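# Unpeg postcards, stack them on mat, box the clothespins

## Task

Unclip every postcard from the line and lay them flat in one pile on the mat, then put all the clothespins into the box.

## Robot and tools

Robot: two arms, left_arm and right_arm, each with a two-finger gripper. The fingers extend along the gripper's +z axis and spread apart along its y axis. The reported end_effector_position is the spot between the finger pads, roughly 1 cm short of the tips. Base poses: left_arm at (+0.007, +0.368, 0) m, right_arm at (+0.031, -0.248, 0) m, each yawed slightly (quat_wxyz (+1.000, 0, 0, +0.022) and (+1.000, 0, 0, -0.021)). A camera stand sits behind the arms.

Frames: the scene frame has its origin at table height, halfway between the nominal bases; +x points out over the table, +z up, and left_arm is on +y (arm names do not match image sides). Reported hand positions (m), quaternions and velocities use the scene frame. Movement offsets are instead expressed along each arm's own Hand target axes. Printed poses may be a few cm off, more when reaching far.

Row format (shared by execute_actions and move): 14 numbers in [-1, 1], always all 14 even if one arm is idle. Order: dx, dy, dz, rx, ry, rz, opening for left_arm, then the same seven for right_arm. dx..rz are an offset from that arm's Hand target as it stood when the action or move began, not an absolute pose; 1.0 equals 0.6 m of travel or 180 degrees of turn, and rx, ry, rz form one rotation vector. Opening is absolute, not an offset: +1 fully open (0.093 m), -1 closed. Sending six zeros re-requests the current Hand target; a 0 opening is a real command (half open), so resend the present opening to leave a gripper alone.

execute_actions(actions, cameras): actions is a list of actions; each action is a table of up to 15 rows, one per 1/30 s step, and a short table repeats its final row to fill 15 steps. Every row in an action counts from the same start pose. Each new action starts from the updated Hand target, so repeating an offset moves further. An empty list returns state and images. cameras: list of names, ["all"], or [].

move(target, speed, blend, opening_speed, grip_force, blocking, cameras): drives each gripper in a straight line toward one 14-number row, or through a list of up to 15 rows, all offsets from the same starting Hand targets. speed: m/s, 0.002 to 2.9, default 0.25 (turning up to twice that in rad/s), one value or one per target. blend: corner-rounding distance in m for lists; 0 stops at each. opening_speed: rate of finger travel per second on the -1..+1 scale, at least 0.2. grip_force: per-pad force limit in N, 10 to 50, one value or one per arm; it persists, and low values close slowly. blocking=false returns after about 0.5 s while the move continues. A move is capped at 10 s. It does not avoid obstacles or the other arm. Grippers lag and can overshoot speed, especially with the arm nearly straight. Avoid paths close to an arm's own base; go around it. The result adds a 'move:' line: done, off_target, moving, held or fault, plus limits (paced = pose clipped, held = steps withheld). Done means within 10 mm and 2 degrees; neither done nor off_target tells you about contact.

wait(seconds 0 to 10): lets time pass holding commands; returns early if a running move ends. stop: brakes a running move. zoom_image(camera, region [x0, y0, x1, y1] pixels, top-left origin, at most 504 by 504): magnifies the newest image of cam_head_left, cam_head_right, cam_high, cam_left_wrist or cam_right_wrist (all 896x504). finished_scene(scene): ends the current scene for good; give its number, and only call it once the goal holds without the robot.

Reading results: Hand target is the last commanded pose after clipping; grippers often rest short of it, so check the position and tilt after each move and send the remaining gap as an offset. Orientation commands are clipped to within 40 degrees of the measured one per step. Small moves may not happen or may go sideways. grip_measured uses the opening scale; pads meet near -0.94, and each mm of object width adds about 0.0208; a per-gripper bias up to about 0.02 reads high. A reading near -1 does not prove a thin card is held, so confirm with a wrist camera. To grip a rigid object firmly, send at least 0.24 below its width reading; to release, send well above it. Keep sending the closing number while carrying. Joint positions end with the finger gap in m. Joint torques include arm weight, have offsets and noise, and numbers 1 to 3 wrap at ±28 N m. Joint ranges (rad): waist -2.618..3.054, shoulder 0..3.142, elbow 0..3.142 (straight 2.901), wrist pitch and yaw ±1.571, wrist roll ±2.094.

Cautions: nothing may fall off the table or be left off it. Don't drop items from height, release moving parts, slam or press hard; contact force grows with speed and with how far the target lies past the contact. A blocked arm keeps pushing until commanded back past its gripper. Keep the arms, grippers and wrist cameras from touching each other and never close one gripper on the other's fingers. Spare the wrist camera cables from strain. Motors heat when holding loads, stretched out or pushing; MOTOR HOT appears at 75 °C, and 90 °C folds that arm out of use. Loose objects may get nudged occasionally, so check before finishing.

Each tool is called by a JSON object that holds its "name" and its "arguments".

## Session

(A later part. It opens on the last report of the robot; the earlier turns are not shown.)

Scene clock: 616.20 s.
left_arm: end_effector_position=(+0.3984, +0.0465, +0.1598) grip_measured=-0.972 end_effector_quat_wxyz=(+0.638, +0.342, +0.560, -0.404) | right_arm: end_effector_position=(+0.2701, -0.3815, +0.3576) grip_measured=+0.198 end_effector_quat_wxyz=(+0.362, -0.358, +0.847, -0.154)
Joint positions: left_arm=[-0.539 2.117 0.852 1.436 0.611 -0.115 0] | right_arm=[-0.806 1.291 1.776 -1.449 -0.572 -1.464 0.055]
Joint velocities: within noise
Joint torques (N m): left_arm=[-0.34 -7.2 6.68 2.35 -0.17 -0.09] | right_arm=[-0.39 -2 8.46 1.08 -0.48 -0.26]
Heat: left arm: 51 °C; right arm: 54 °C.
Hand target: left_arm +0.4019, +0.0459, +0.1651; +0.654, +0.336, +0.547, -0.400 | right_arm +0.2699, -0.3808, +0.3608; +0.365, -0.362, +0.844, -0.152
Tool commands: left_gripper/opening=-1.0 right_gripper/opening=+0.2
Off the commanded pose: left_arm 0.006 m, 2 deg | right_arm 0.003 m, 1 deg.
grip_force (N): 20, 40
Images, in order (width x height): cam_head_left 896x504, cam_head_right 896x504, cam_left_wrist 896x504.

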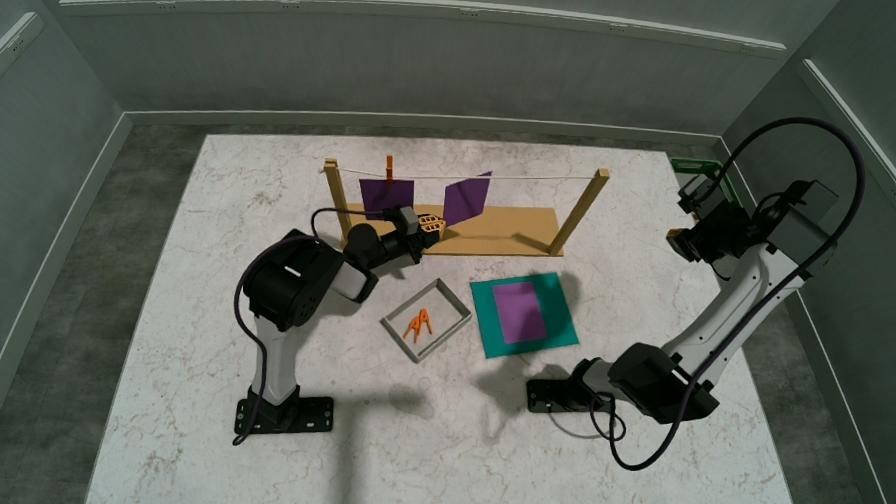

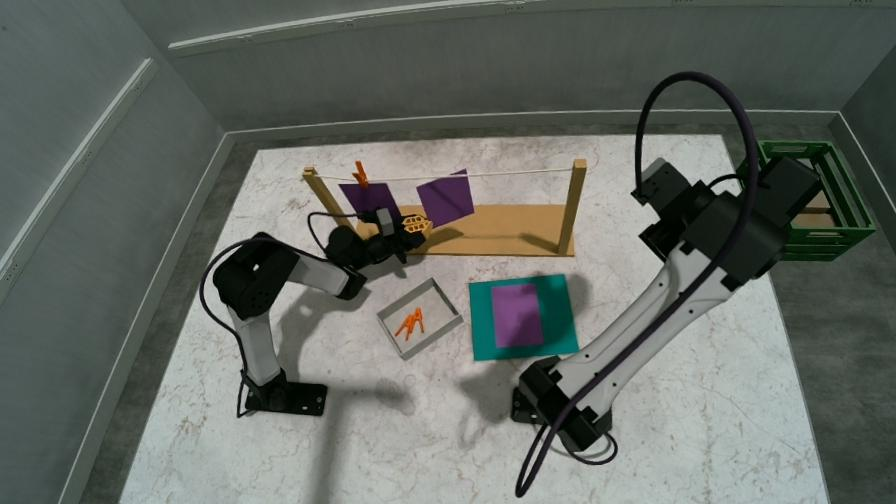

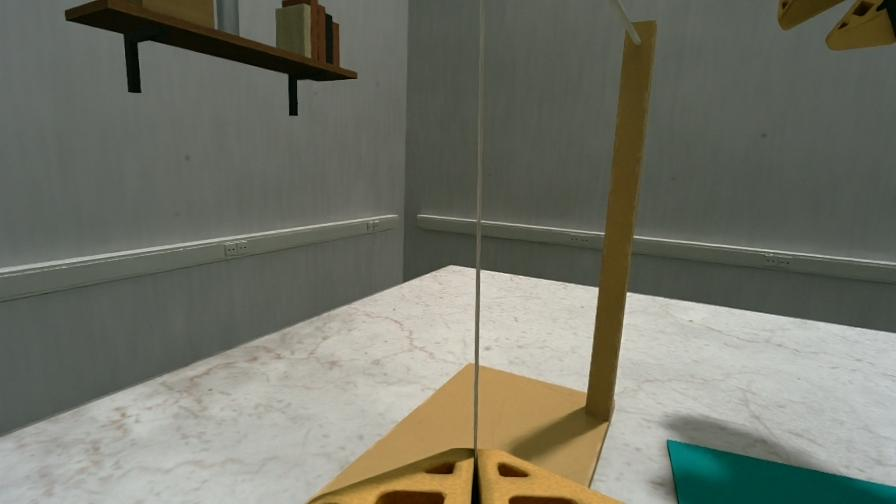

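{"name": "move", "arguments": {"target": [[0.082,0,-0.0145,0,0,0,-1,0,0,0,0,0,0,0.2],[0.066,-0.178,-0.104,0,0,0,-1,0,0,0,0,0,0,0.2]], "speed": 0.1, "blend": 0.01, "cameras": ["cam_head_left"]}}

Scene clock: 624.90 s.
left_arm: end_effector_position=(+0.2793, +0.0464, +0.0799) grip_measured=-0.972 end_effector_quat_wxyz=(+0.547, +0.379, +0.643, -0.378) | right_arm: end_effector_position=(+0.2701, -0.3815, +0.3576) grip_measured=+0.198 end_effector_quat_wxyz=(+0.362, -0.358, +0.847, -0.154)
Joint positions: left_arm=[-0.742 2 0.43 1.443 0.435 -0.019 0] | right_arm=[-0.806 1.291 1.776 -1.449 -0.572 -1.464 0.055]
Joint torques (N m): left_arm=[-0.46 -8.83 3.51 3.16 -0.02 0.11] | right_arm=[-0.39 -1.96 8.39 1.08 -0.47 -0.27]
Heat: left arm: 52 °C; right arm: 55 °C.
Hand target: left_arm +0.2821, +0.0462, +0.1150; +0.654, +0.336, +0.547, -0.400 | right_arm +0.2699, -0.3808, +0.3608; +0.365, -0.362, +0.844, -0.152
Off the commanded pose: left_arm 0.035 m, 17 deg | right_arm 0.003 m, 1 deg.
joint sent to its limit (left arm) — joint 4 (wrist pitch), upper limit. The joint targets are off in orientation, not in position.
grip_force (N): 20, 40
move: off_target (left_arm)
Images, in order (width x height): cam_head_left 896x504.

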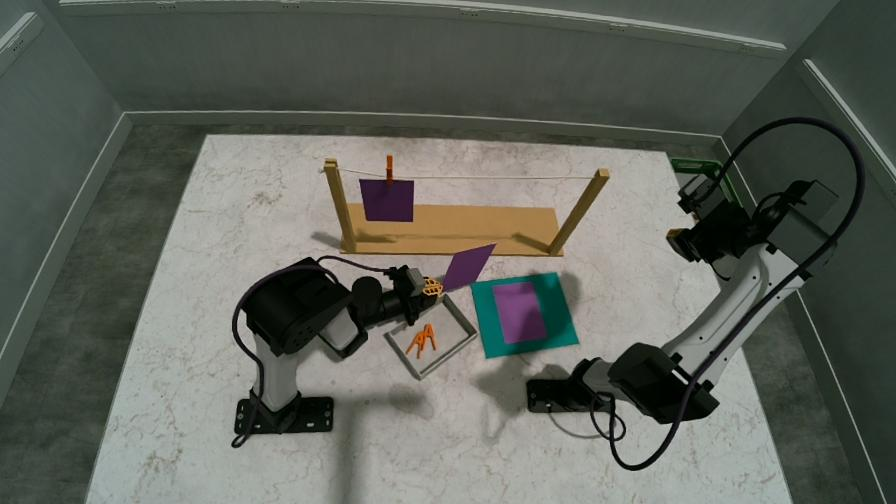

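{"name": "move", "arguments": {"target": [[-0.13,0,0.023,0,0,0,-1,0,0,0,0,0,0,0.2],[-0.1973,-0.0823,0.0797,-0.164,0.225,-0.463,-1,0,0,0,0,0,0,0.2]], "speed": [0.1,0.15], "blend": 0.02, "cameras": ["cam_head_left","cam_left_wrist"]}}

Scene clock: 649.03 s.
left_arm: end_effector_position=(+0.2469, +0.0022, +0.2360) grip_measured=-0.972 end_effector_quat_wxyz=(+0.085, -0.148, +0.874, -0.454) | right_arm: end_effector_position=(+0.2701, -0.3815, +0.3576) grip_measured=+0.198 end_effector_quat_wxyz=(+0.362, -0.358, +0.847, -0.154)
Joint positions: left_arm=[-0.931 1.467 1.228 -0.399 0.269 -1.36 0] | right_arm=[-0.806 1.291 1.776 -1.449 -0.572 -1.464 0.055]
Joint torques (N m): left_arm=[0.36 -4.74 10.54 1.78 0.25 -0.14] | right_arm=[-0.43 -1.99 8.42 1.08 -0.47 -0.26]
Heat: left arm: 52 °C; right arm: 57 °C.
Hand target: left_arm +0.2499, +0.0001, +0.2397; +0.080, -0.153, +0.874, -0.455 | right_arm +0.2699, -0.3808, +0.3608; +0.365, -0.362, +0.844, -0.152
Off the commanded pose: left_arm 0.005 m, 1 deg | right_arm 0.003 m, 1 deg.
grip_force (N): 20, 40
move: done
Images, in order (width x height): cam_head_left 896x504, cam_left_wrist 896x504.

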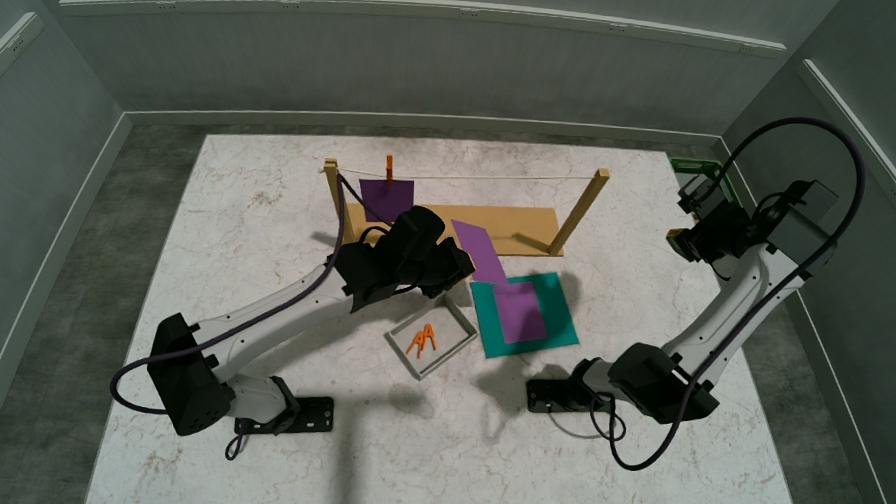

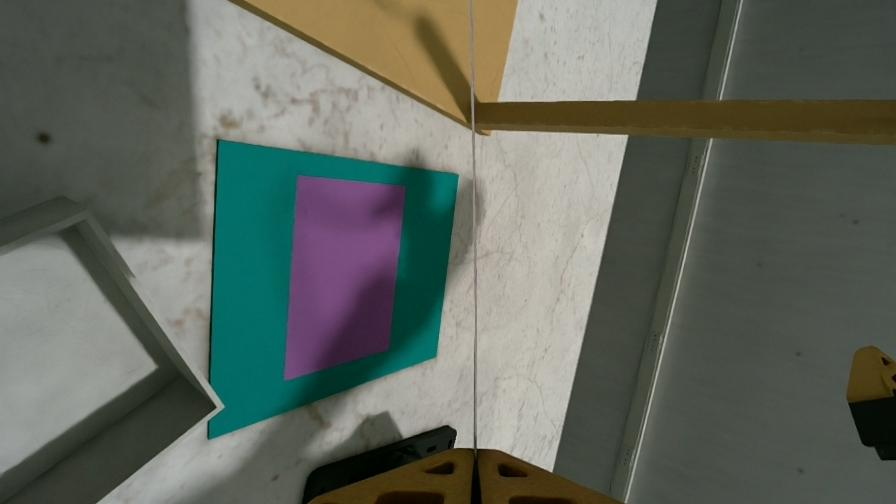

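{"name": "move", "arguments": {"target": [-0.034,-0.0144,-0.125,0,0,0,-1,-0.1002,0.5706,0.2013,-0.2035,-0.0949,-0.2582,-1], "speed": 0.25, "grip_force": [20,40], "cameras": ["cam_head_left","cam_right_wrist"]}}

Scene clock: 685.57 s.
left_arm: end_effector_position=(+0.2520, +0.0575, +0.2735) grip_measured=-0.972 end_effector_quat_wxyz=(+0.072, -0.163, +0.879, -0.443) | right_arm: end_effector_position=(+0.2144, -0.1006, +0.1333) grip_measured=-0.989 end_effector_quat_wxyz=(-0.268, +0.771, -0.576, -0.035)
Joint positions: left_arm=[-0.787 1.368 1.326 -0.658 0.382 -1.29 0] | right_arm=[0.507 0.978 0.78 -0.907 -0.296 -1.323 0]
Joint torques (N m): left_arm=[0.34 -6.58 10.11 1.7 0.32 0.11] | right_arm=[0.47 -0.77 7.5 1.17 -0.2 0.01]
Heat: left arm: 47 °C; right arm: 57 °C.
Hand target: left_arm +0.2497, +0.0602, +0.2899; +0.080, -0.153, +0.873, -0.455 | right_arm +0.2148, -0.0998, +0.1297; -0.264, +0.770, -0.580, -0.037
Off the commanded pose: left_arm 0.017 m, 2 deg | right_arm 0.004 m, 1 deg.
grip_force (N): 20, 40
move: off_target (left_arm)
Images, in order (width x height): cam_head_left 896x504, cam_right_wrist 896x504.

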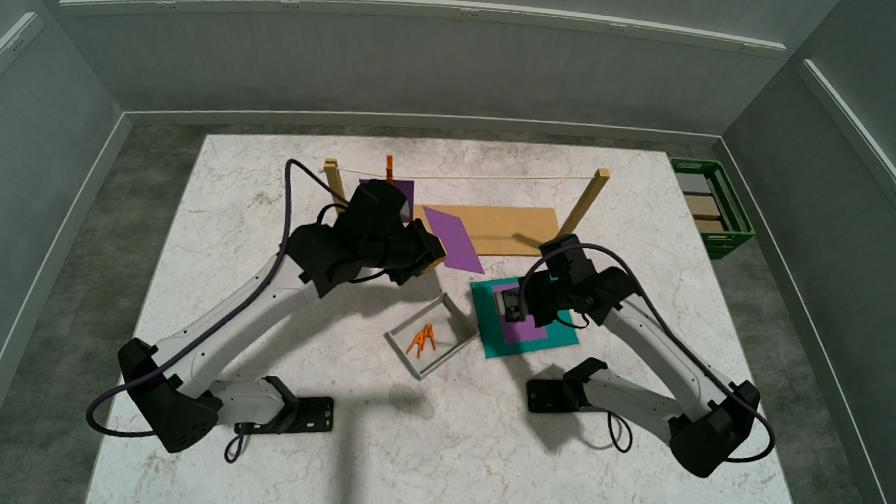

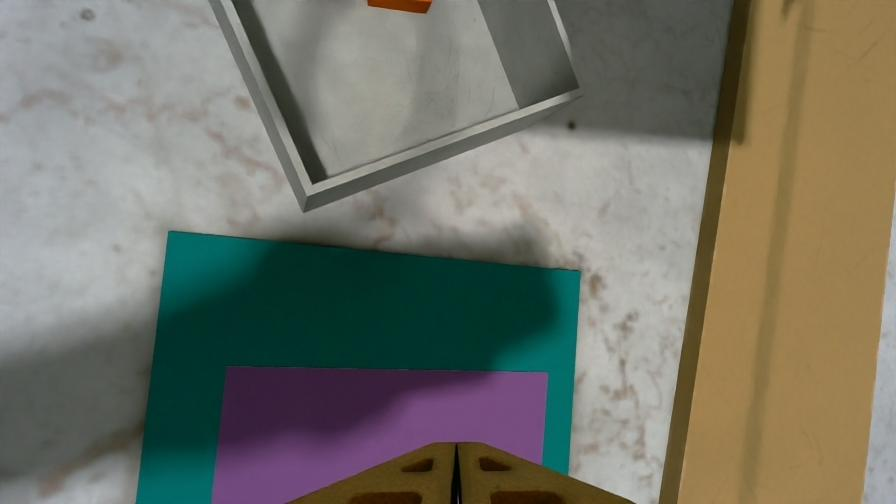

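{"name": "move", "arguments": {"target": [[0,0,0,0,0,0,-1,0.0253,0.054,0.1645,0,0,0,-1],[0,0,0,0,0,0,-1,-0.148,0.012,0.2363,0,0,0,-1]], "speed": [0.12,0.05], "cameras": ["cam_head_left","cam_right_wrist"]}}

Scene clock: 697.60 s.
left_arm: end_effector_position=(+0.2542, +0.0597, +0.2742) grip_measured=-0.972 end_effector_quat_wxyz=(+0.074, -0.166, +0.878, -0.443) | right_arm: end_effector_position=(+0.2110, +0.0317, +0.0340) grip_measured=-0.989 end_effector_quat_wxyz=(-0.256, +0.774, -0.578, -0.036)
Joint positions: left_arm=[-0.779 1.366 1.326 -0.658 0.382 -1.29 0] | right_arm=[1.016 1.485 0.692 -0.258 -0.047 -0.872 0]
Joint torques (N m): left_arm=[-0.32 -6.42 10.17 1.7 0.33 0.12] | right_arm=[0.51 -3.97 9.5 1.32 -0.05 0.01]
Heat: left arm: 48 °C; right arm: 56 °C.
Hand target: left_arm +0.2498, +0.0603, +0.2899; +0.080, -0.154, +0.873, -0.455 | right_arm +0.2149, +0.0401, +0.0377; -0.264, +0.770, -0.580, -0.037
Off the commanded pose: left_arm 0.016 m, 2 deg | right_arm 0.010 m, 1 deg.
grip_force (N): 20, 40
move: off_target (left_arm)
Images, in order (width x height): cam_head_left 896x504, cam_right_wrist 896x504.

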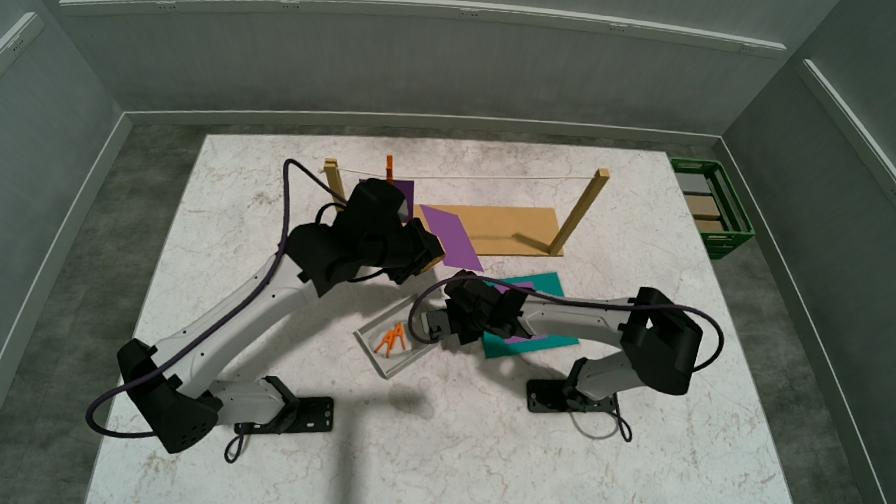

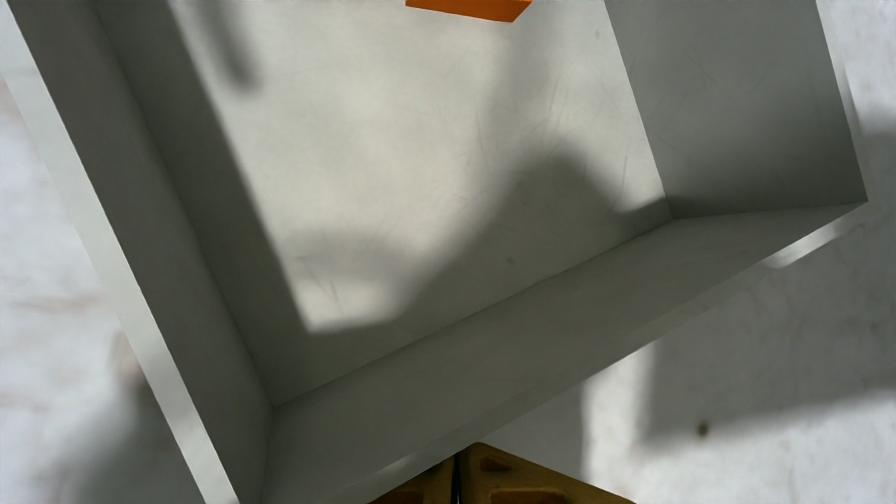

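{"name": "move", "arguments": {"target": [[0,0,0,0,0,0,-1,0.0437,0.0094,-0.0225,0,0,0,-1],[0,0,0,0,0,0,-1,0.114,-0.023,-0.233,0,0,0,-1],[0,0,0,0,0,0,-1,0.446,-0.147,-0.752,0.2035,0.0949,0.2582,-1]], "speed": [0.1,0.2,0.3], "blend": [0.005,0.03,0], "cameras": ["cam_head_left","cam_left_wrist"]}}

Scene clock: 704.67 s.
left_arm: end_effector_position=(+0.2544, +0.0594, +0.2760) grip_measured=-0.972 end_effector_quat_wxyz=(+0.075, -0.166, +0.877, -0.445) | right_arm: end_effector_position=(+0.2692, -0.3801, +0.3571) grip_measured=-0.989 end_effector_quat_wxyz=(+0.360, -0.368, +0.842, -0.160)
Joint positions: left_arm=[-0.779 1.366 1.331 -0.659 0.382 -1.29 0] | right_arm=[-0.805 1.281 1.766 -1.444 -0.571 -1.487 0]
Joint torques (N m): left_arm=[-0.29 -6.39 9.77 1.71 0.32 0.1] | right_arm=[-0.39 -1.69 8.49 1.08 -0.47 0]
Heat: left arm: 49 °C; right arm: 56 °C.
Hand target: left_arm +0.2498, +0.0602, +0.2900; +0.080, -0.154, +0.873, -0.455 | right_arm +0.2694, -0.3797, +0.3597; +0.365, -0.362, +0.844, -0.152
Off the commanded pose: left_arm 0.015 m, 2 deg | right_arm 0.003 m, 1 deg.
grip_force (N): 20, 40
move: off_target (left_arm)
Images, in order (width x height): cam_head_left 896x504, cam_left_wrist 896x504.

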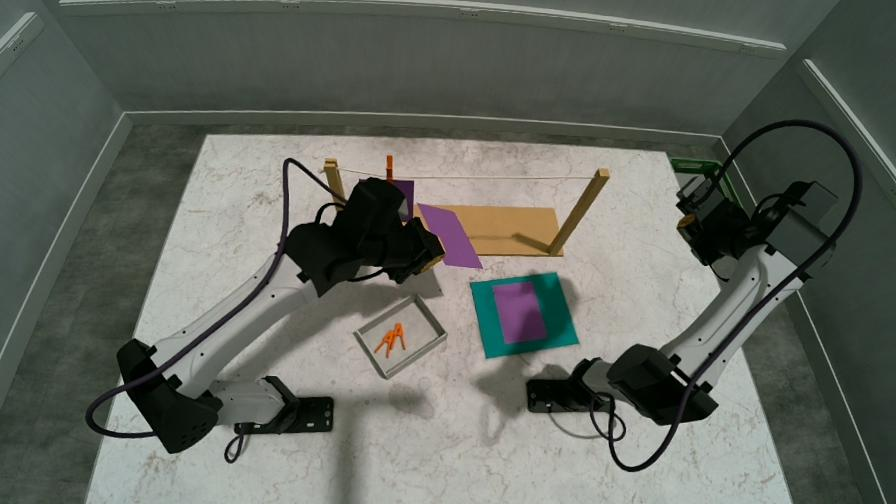

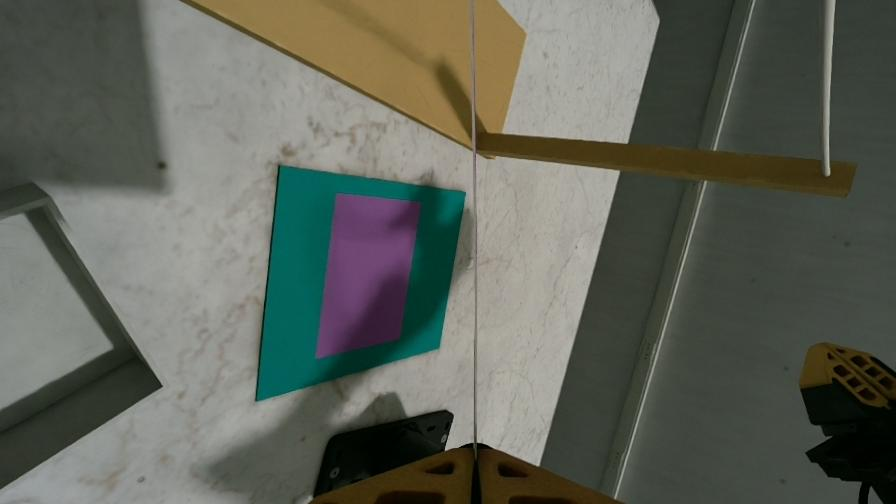

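{"name": "move", "arguments": {"target": [0.187,0.0692,0.28,0.0553,0.038,0.022,-1,0,0,0,0,0,0,-1], "speed": 0.15, "cameras": ["cam_head_left","cam_left_wrist"]}}

Scene clock: 714.50 s.
left_arm: end_effector_position=(+0.1795, -0.0835, +0.1626) grip_measured=-0.972 end_effector_quat_wxyz=(+0.049, -0.081, +0.841, -0.533) | right_arm: end_effector_position=(+0.2691, -0.3800, +0.3570) grip_measured=-0.989 end_effector_quat_wxyz=(+0.360, -0.368, +0.842, -0.159)
Joint positions: left_arm=[-1.169 1.649 0.958 0.237 0.233 -1.463 0] | right_arm=[-0.805 1.281 1.766 -1.445 -0.571 -1.486 0]
Joint torques (N m): left_arm=[-0.25 -6.02 7.53 2.3 -0.09 -0.1] | right_arm=[-0.42 -1.68 8.47 1.09 -0.48 -0.02]
Heat: left arm: 49 °C; right arm: 57 °C.
Hand target: left_arm +0.1832, -0.0851, +0.1595; +0.057, -0.088, +0.839, -0.534 | right_arm +0.2694, -0.3797, +0.3596; +0.365, -0.362, +0.844, -0.152
Off the commanded pose: left_arm 0.005 m, 1 deg | right_arm 0.003 m, 1 deg.
grip_force (N): 20, 40
move: done
Images, in order (width x height): cam_head_left 896x504, cam_left_wrist 896x504.

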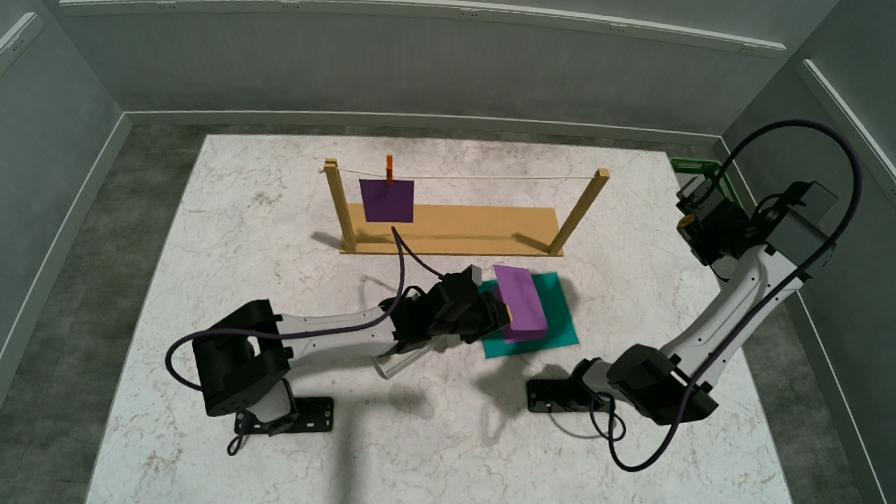

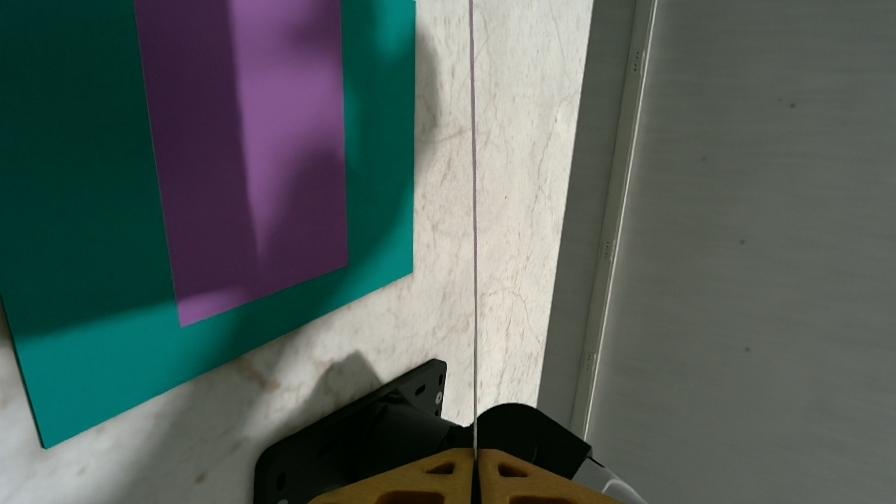

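{"name": "zoom_image", "arguments": {"camera": "cam_head_left", "region": [440, 240, 600, 370]}}

{"name": "execute_actions", "arguments": {"actions": [], "cameras": ["cam_high","cam_right_wrist","cam_head_right"]}}

Scaled by 3.150 from the camera's 896x504 image, which has a finer 1280x720 frame.

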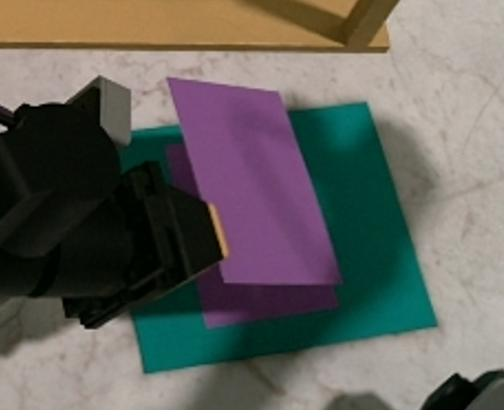

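Scene clock: 715.87 s.
left_arm: end_effector_position=(+0.1795, -0.0835, +0.1626) grip_measured=-0.972 end_effector_quat_wxyz=(+0.049, -0.081, +0.841, -0.533) | right_arm: end_effector_position=(+0.2691, -0.3800, +0.3570) grip_measured=-0.989 end_effector_quat_wxyz=(+0.360, -0.368, +0.842, -0.159)
Joint positions: left_arm=[-1.169 1.649 0.958 0.238 0.232 -1.463 0] | right_arm=[-0.805 1.281 1.766 -1.445 -0.571 -1.486 0]
Joint velocities: within noise
Joint torques (N m): left_arm=[-0.21 -6.01 7.53 2.29 -0.1 -0.1] | right_arm=[-0.42 -1.69 8.42 1.09 -0.48 -0.02]
Heat: left arm: 49 °C; right arm: 57 °C.
Hand target: left_arm +0.1832, -0.0851, +0.1595; +0.057, -0.088, +0.839, -0.534 | right_arm +0.2694, -0.3797, +0.3596; +0.365, -0.362, +0.844, -0.152
Tool commands: left_gripper/opening=-1.0 right_gripper/opening=-1.0
Off the commanded pose: left_arm 0.005 m, 1 deg | right_arm 0.003 m, 1 deg.
grip_force (N): 20, 40
Images, in order (width x height): cam_head_right 896x504, cam_high 896x504, cam_right_wrist 896x504.

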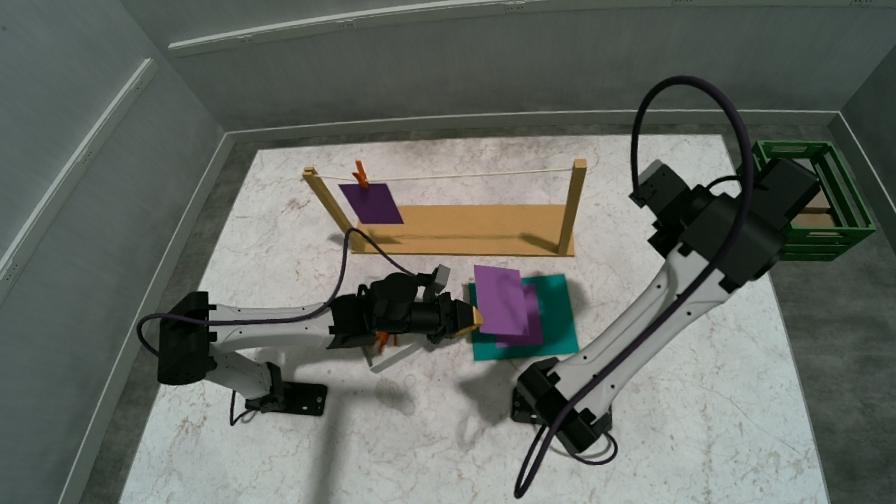

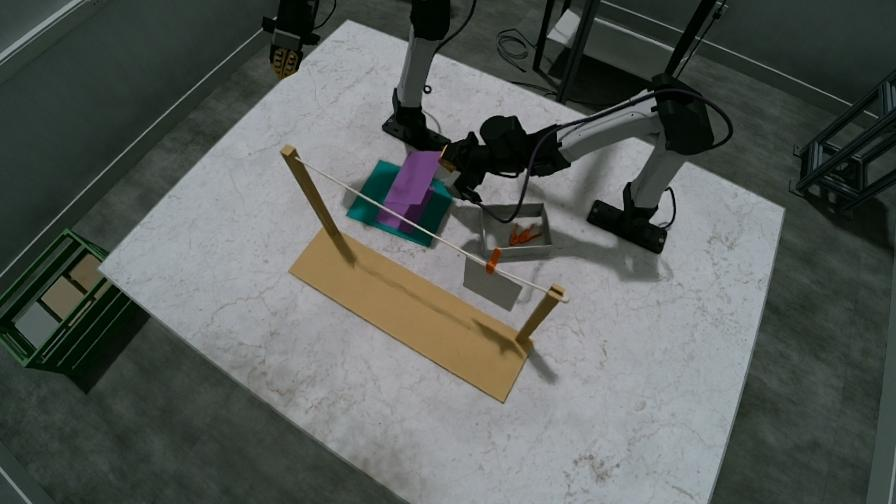

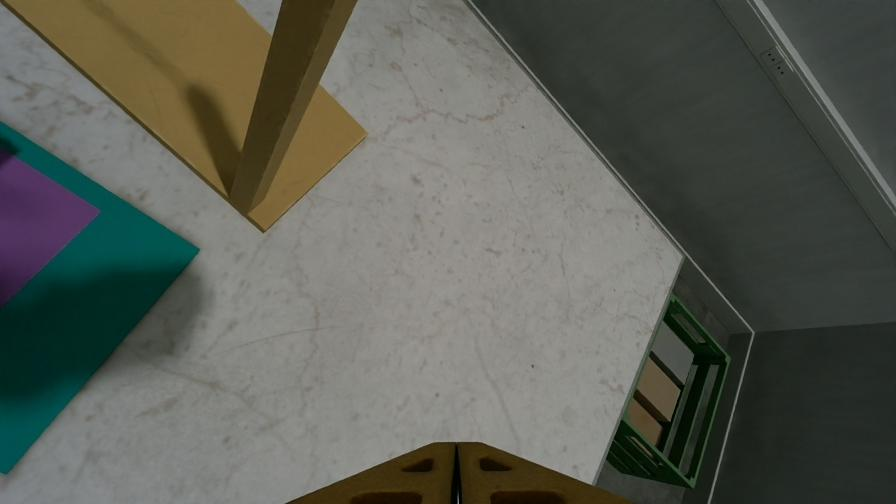

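{"name": "move", "arguments": {"target": [0.005,0.1395,0.109,0,0,0,-1,0,0,0,0,0,0,-1], "speed": 0.08, "cameras": ["cam_head_left","cam_head_right"]}}

{"name": "zoom_image", "arguments": {"camera": "cam_head_left", "region": [440, 240, 600, 370]}}

{"name": "zoom_image", "arguments": {"camera": "cam_head_right", "region": [440, 240, 600, 370]}}

Scene clock: 726.50 s.
left_arm: end_effector_position=(+0.1839, -0.1089, +0.0609) grip_measured=-0.972 end_effector_quat_wxyz=(+0.049, -0.082, +0.840, -0.535) | right_arm: end_effector_position=(+0.2691, -0.3800, +0.3570) grip_measured=-0.989 end_effector_quat_wxyz=(+0.360, -0.368, +0.842, -0.159)
Joint positions: left_arm=[-1.189 1.988 0.891 0.649 0.213 -1.475 0] | right_arm=[-0.805 1.281 1.766 -1.445 -0.571 -1.486 0]
Joint torques (N m): left_arm=[-0.57 -7.31 6 2.28 -0.11 -0.07] | right_arm=[-0.42 -1.69 8.49 1.08 -0.49 -0.02]
Heat: left arm: 49 °C; right arm: 58 °C.
Hand target: left_arm +0.1852, -0.1091, +0.0560; +0.057, -0.088, +0.839, -0.534 | right_arm +0.2694, -0.3797, +0.3596; +0.365, -0.362, +0.844, -0.152
Off the commanded pose: left_arm 0.005 m, 1 deg | right_arm 0.003 m, 1 deg.
grip_force (N): 20, 40
move: done
Images, in order (width x height): cam_head_left 896x504, cam_head_right 896x504.

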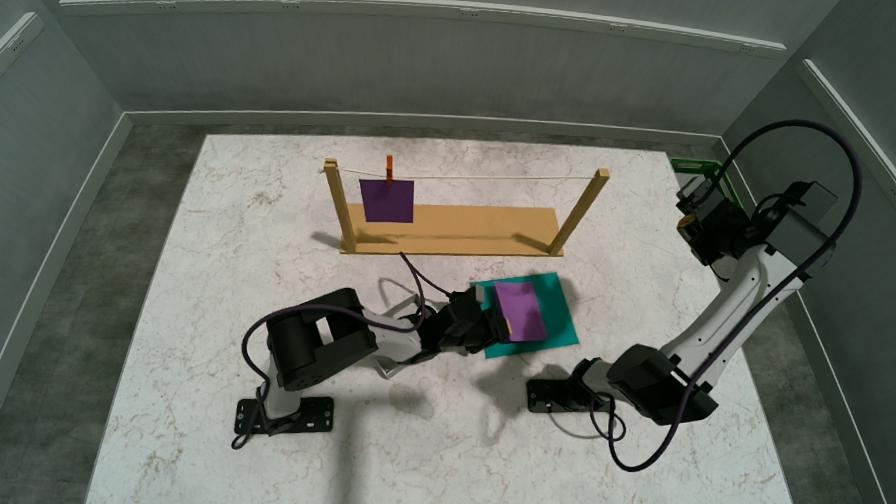

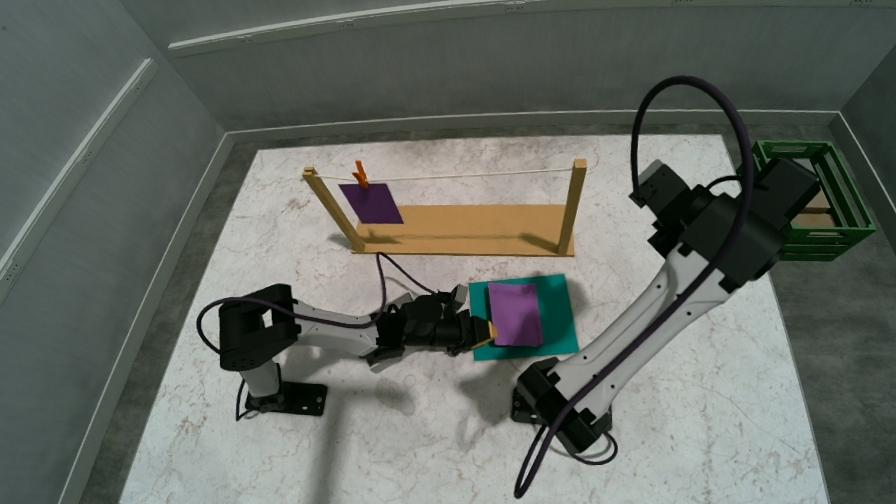

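Scaled by 3.150 from the camera's 896x504 image, which has a finer 1280x720 frame.

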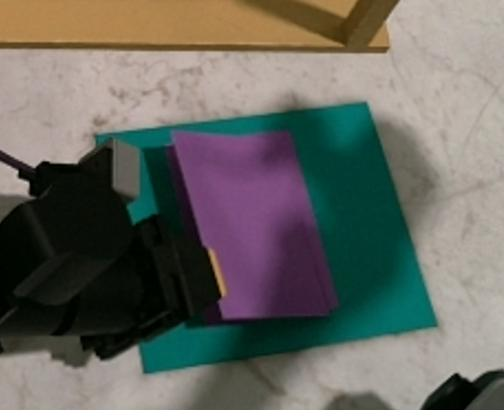

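Scaled by 3.150 from the camera's 896x504 image, which has a finer 1280x720 frame.

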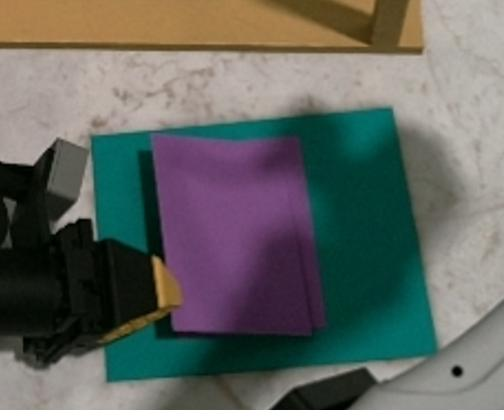

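{"name": "move", "arguments": {"target": [[0,0,0,0,0,0,-0.6,0,0,0,0,0,0,-1],[0,0.0183,-0.0513,0,0,0,-0.6,0,0,0,0,0,0,-1],[0,-0.1185,-0.14,0,0,0,-0.6,0,0,0,0,0,0,-1]], "speed": [0.05,0.05,0.12], "opening_speed": 0.3, "cameras": ["cam_head_left","cam_head_right","cam_left_wrist"]}}

{"name": "zoom_image", "arguments": {"camera": "cam_head_left", "region": [340, 240, 600, 400]}}

Scene clock: 735.40 s.
left_arm: end_effector_position=(+0.1729, -0.0625, +0.1415) grip_measured=-0.603 end_effector_quat_wxyz=(+0.051, -0.093, +0.845, -0.524) | right_arm: end_effector_position=(+0.2691, -0.3800, +0.3570) grip_measured=-0.989 end_effector_quat_wxyz=(+0.360, -0.368, +0.842, -0.159)
Joint positions: left_arm=[-1.169 1.607 0.839 0.295 0.213 -1.475 0.016] | right_arm=[-0.805 1.281 1.766 -1.445 -0.571 -1.486 0]
Joint torques (N m): left_arm=[0.38 -8.13 9.25 1.94 0.19 0.07] | right_arm=[-0.39 -1.66 8.46 1.09 -0.48 -0.01]
Heat: left arm: 50 °C; right arm: 58 °C.
Hand target: left_arm +0.1756, -0.0641, +0.1561; +0.057, -0.088, +0.839, -0.535 | right_arm +0.2694, -0.3797, +0.3596; +0.365, -0.362, +0.844, -0.152
Off the commanded pose: left_arm 0.015 m, 2 deg | right_arm 0.003 m, 1 deg.
grip_force (N): 20, 40
move: off_target (left_arm)
Images, in order (width x height): cam_head_left 896x504, cam_head_right 896x504, cam_left_wrist 896x504.

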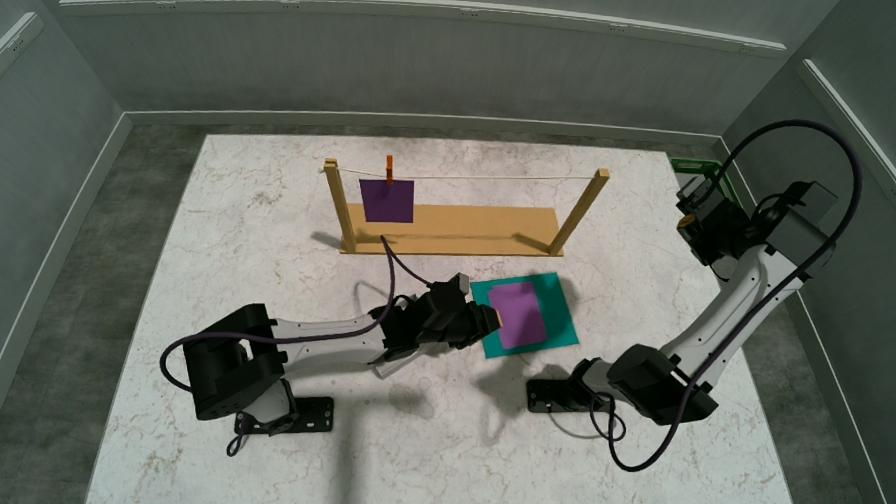

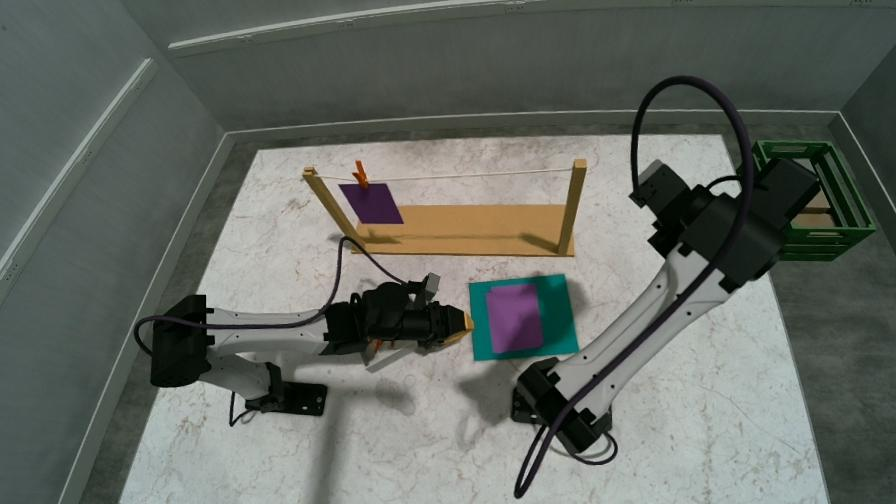

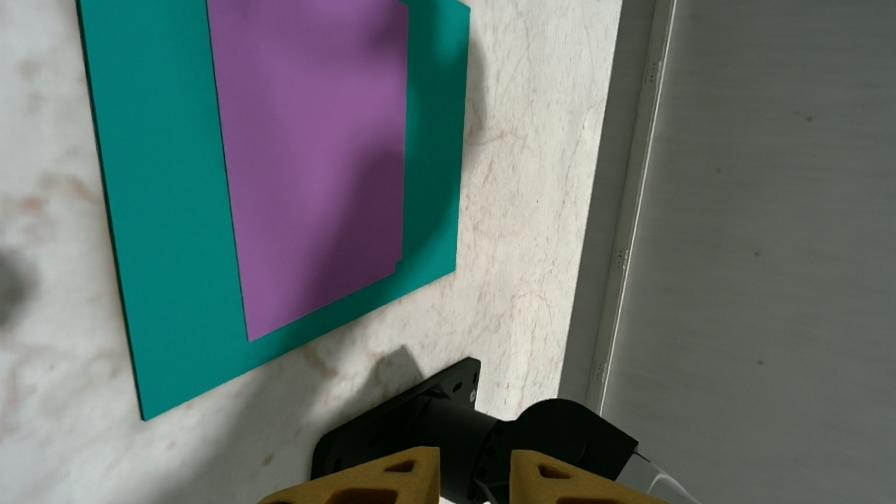

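Scaled by 1.938 from the camera's 896x504 image, which has a finer 1280x720 frame.

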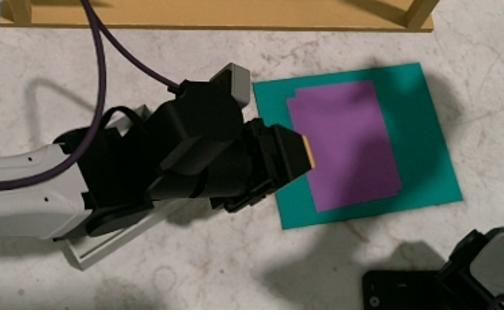

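{"name": "move", "arguments": {"target": [[-0.0104,-0.13,-0.1148,0,0,0,-0.6,0,0,0,0,0,0,-1],[-0.2128,-0.1364,-0.5104,-0.1493,0.0742,0.6839,-0.6,-0.176,0.3683,0.1407,-0.1063,-0.1895,0.0556,0.1],[-0.2128,-0.1364,-0.5104,-0.1493,0.0742,0.6839,0.35,-0.3787,0.5525,0.3082,-0.2126,-0.3789,0.1111,0.1]], "speed": [0.15,0.25,0.2], "blend": [0.03,0.03,0], "cameras": ["cam_head_left","cam_head_right","cam_right_wrist","cam_left_wrist"]}}

Scene clock: 766.27 s.
left_arm: end_effector_position=(+0.2551, +0.1998, +0.3503) grip_measured=+0.348 end_effector_quat_wxyz=(+0.383, +0.726, +0.570, -0.040) | right_arm: end_effector_position=(+0.3432, +0.0126, +0.1586) grip_measured=+0.098 end_effector_quat_wxyz=(+0.618, -0.342, +0.587, +0.396)
Joint positions: left_arm=[-0.391 1.314 1.75 -1.333 0.451 1.302 0.062] | right_arm=[0.482 1.822 0.425 1.494 -0.656 0.102 0.05]
Joint torques (N m): left_arm=[0.34 -3.9 8.34 1.39 0.58 0.06] | right_arm=[0.55 -4.93 6.39 2.64 0.11 -0.08]
Heat: left arm: 47 °C; right arm: 57 °C.
Hand target: left_arm +0.2496, +0.2003, +0.3596; +0.394, +0.728, +0.560, -0.040 | right_arm +0.3450, +0.0150, +0.1748; +0.653, -0.336, +0.548, +0.400
Off the commanded pose: left_arm 0.011 m, 2 deg | right_arm 0.016 m, 6 deg.
joint sent to its limit (right arm) — joint 4 (wrist pitch), upper limit. The joint targets still meet the commanded pose.
grip_force (N): 20, 40
move: off_target (left_arm, right_arm); blend cut to 0 m at target 2; target 3's new opening was sent with left_arm's hand 0.011 m and 2 deg from that target
Images, in order (width x height): cam_head_left 896x504, cam_head_right 896x504, cam_left_wrist 896x504, cam_right_wrist 896x504.

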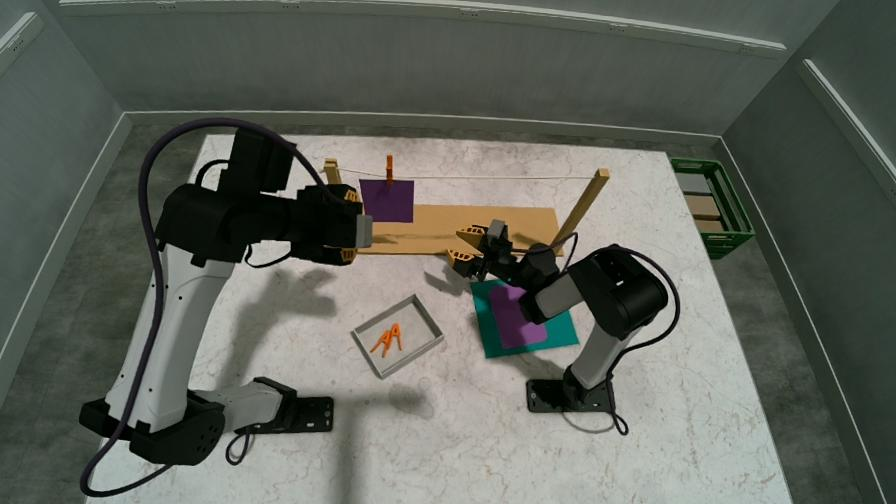

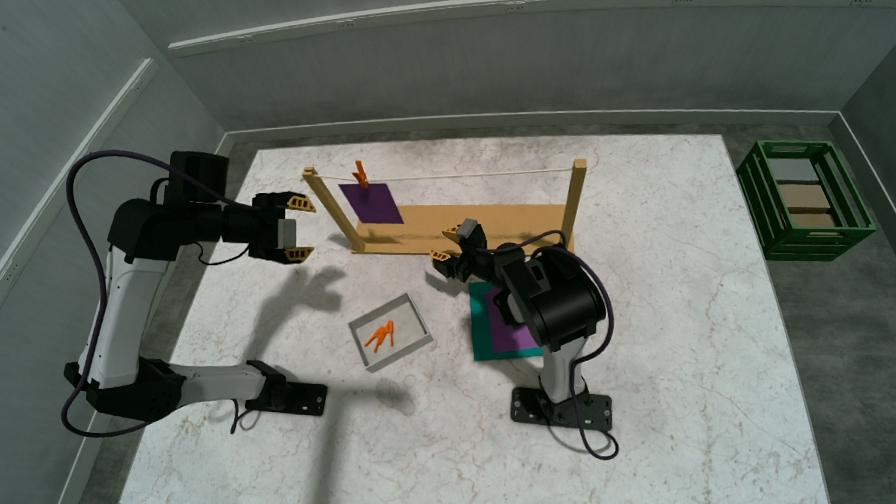

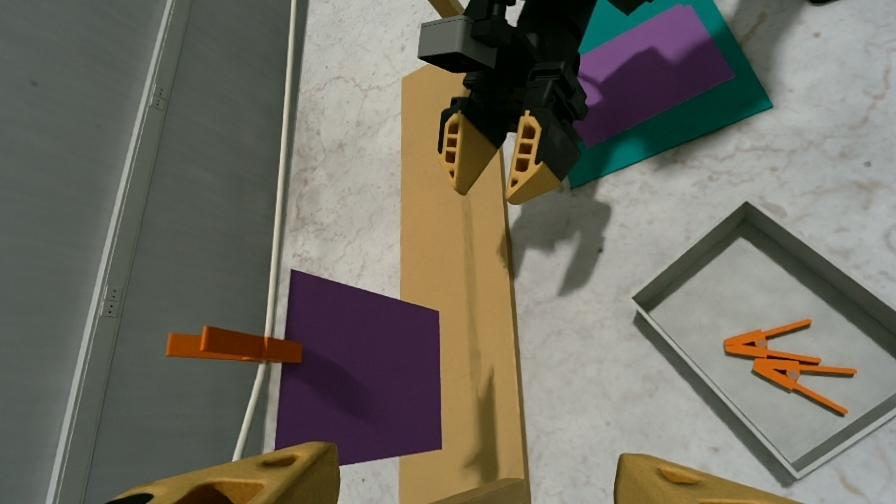

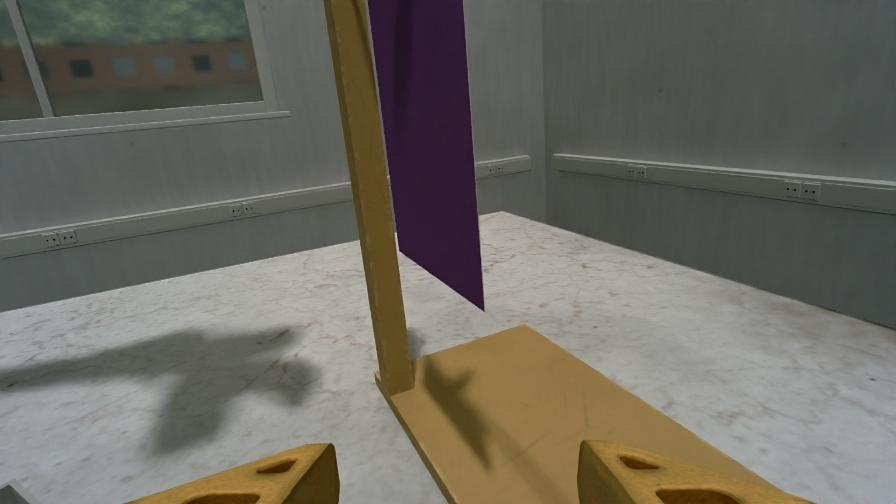

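{"name": "move", "arguments": {"target": [0,0,0,0,0,0,0.35,-0.0099,-0.0368,0.0587,-0.066,0.028,0.0087,0.1], "speed": 0.1, "cameras": ["cam_right_wrist","cam_head_left"]}}

Scene clock: 781.87 s.
left_arm: end_effector_position=(+0.2551, +0.1998, +0.3503) grip_measured=+0.348 end_effector_quat_wxyz=(+0.383, +0.726, +0.570, -0.040) | right_arm: end_effector_position=(+0.3744, +0.0348, +0.1915) grip_measured=+0.098 end_effector_quat_wxyz=(+0.591, -0.413, +0.530, +0.446)
Joint positions: left_arm=[-0.391 1.314 1.75 -1.333 0.451 1.302 0.062] | right_arm=[0.424 1.876 0.708 1.328 -0.92 0.112 0.05]
Joint torques (N m): left_arm=[0.35 -3.95 8.34 1.4 0.57 0.05] | right_arm=[-0.44 -6.17 7.91 1.48 -0.05 -0.13]
Heat: left arm: 45 °C; right arm: 56 °C.
Hand target: left_arm +0.2496, +0.2003, +0.3596; +0.394, +0.728, +0.560, -0.040 | right_arm +0.3800, +0.0350, +0.1866; +0.585, -0.411, +0.537, +0.448
Off the commanded pose: left_arm 0.011 m, 2 deg | right_arm 0.007 m, 1 deg.
grip_force (N): 20, 40
move: off_target (left_arm)
Images, in order (width x height): cam_head_left 896x504, cam_right_wrist 896x504.

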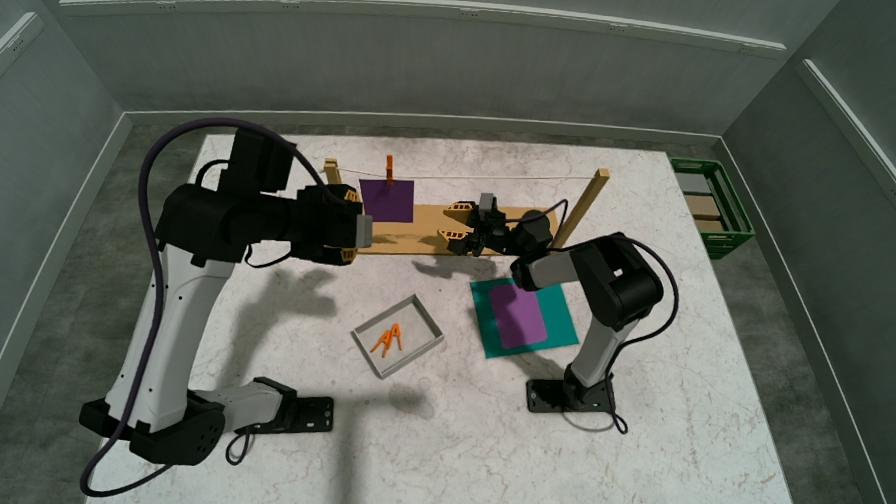

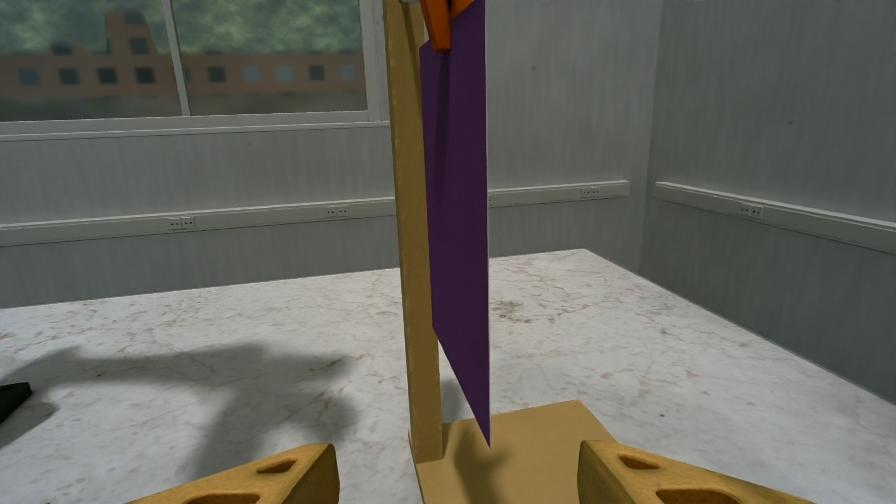

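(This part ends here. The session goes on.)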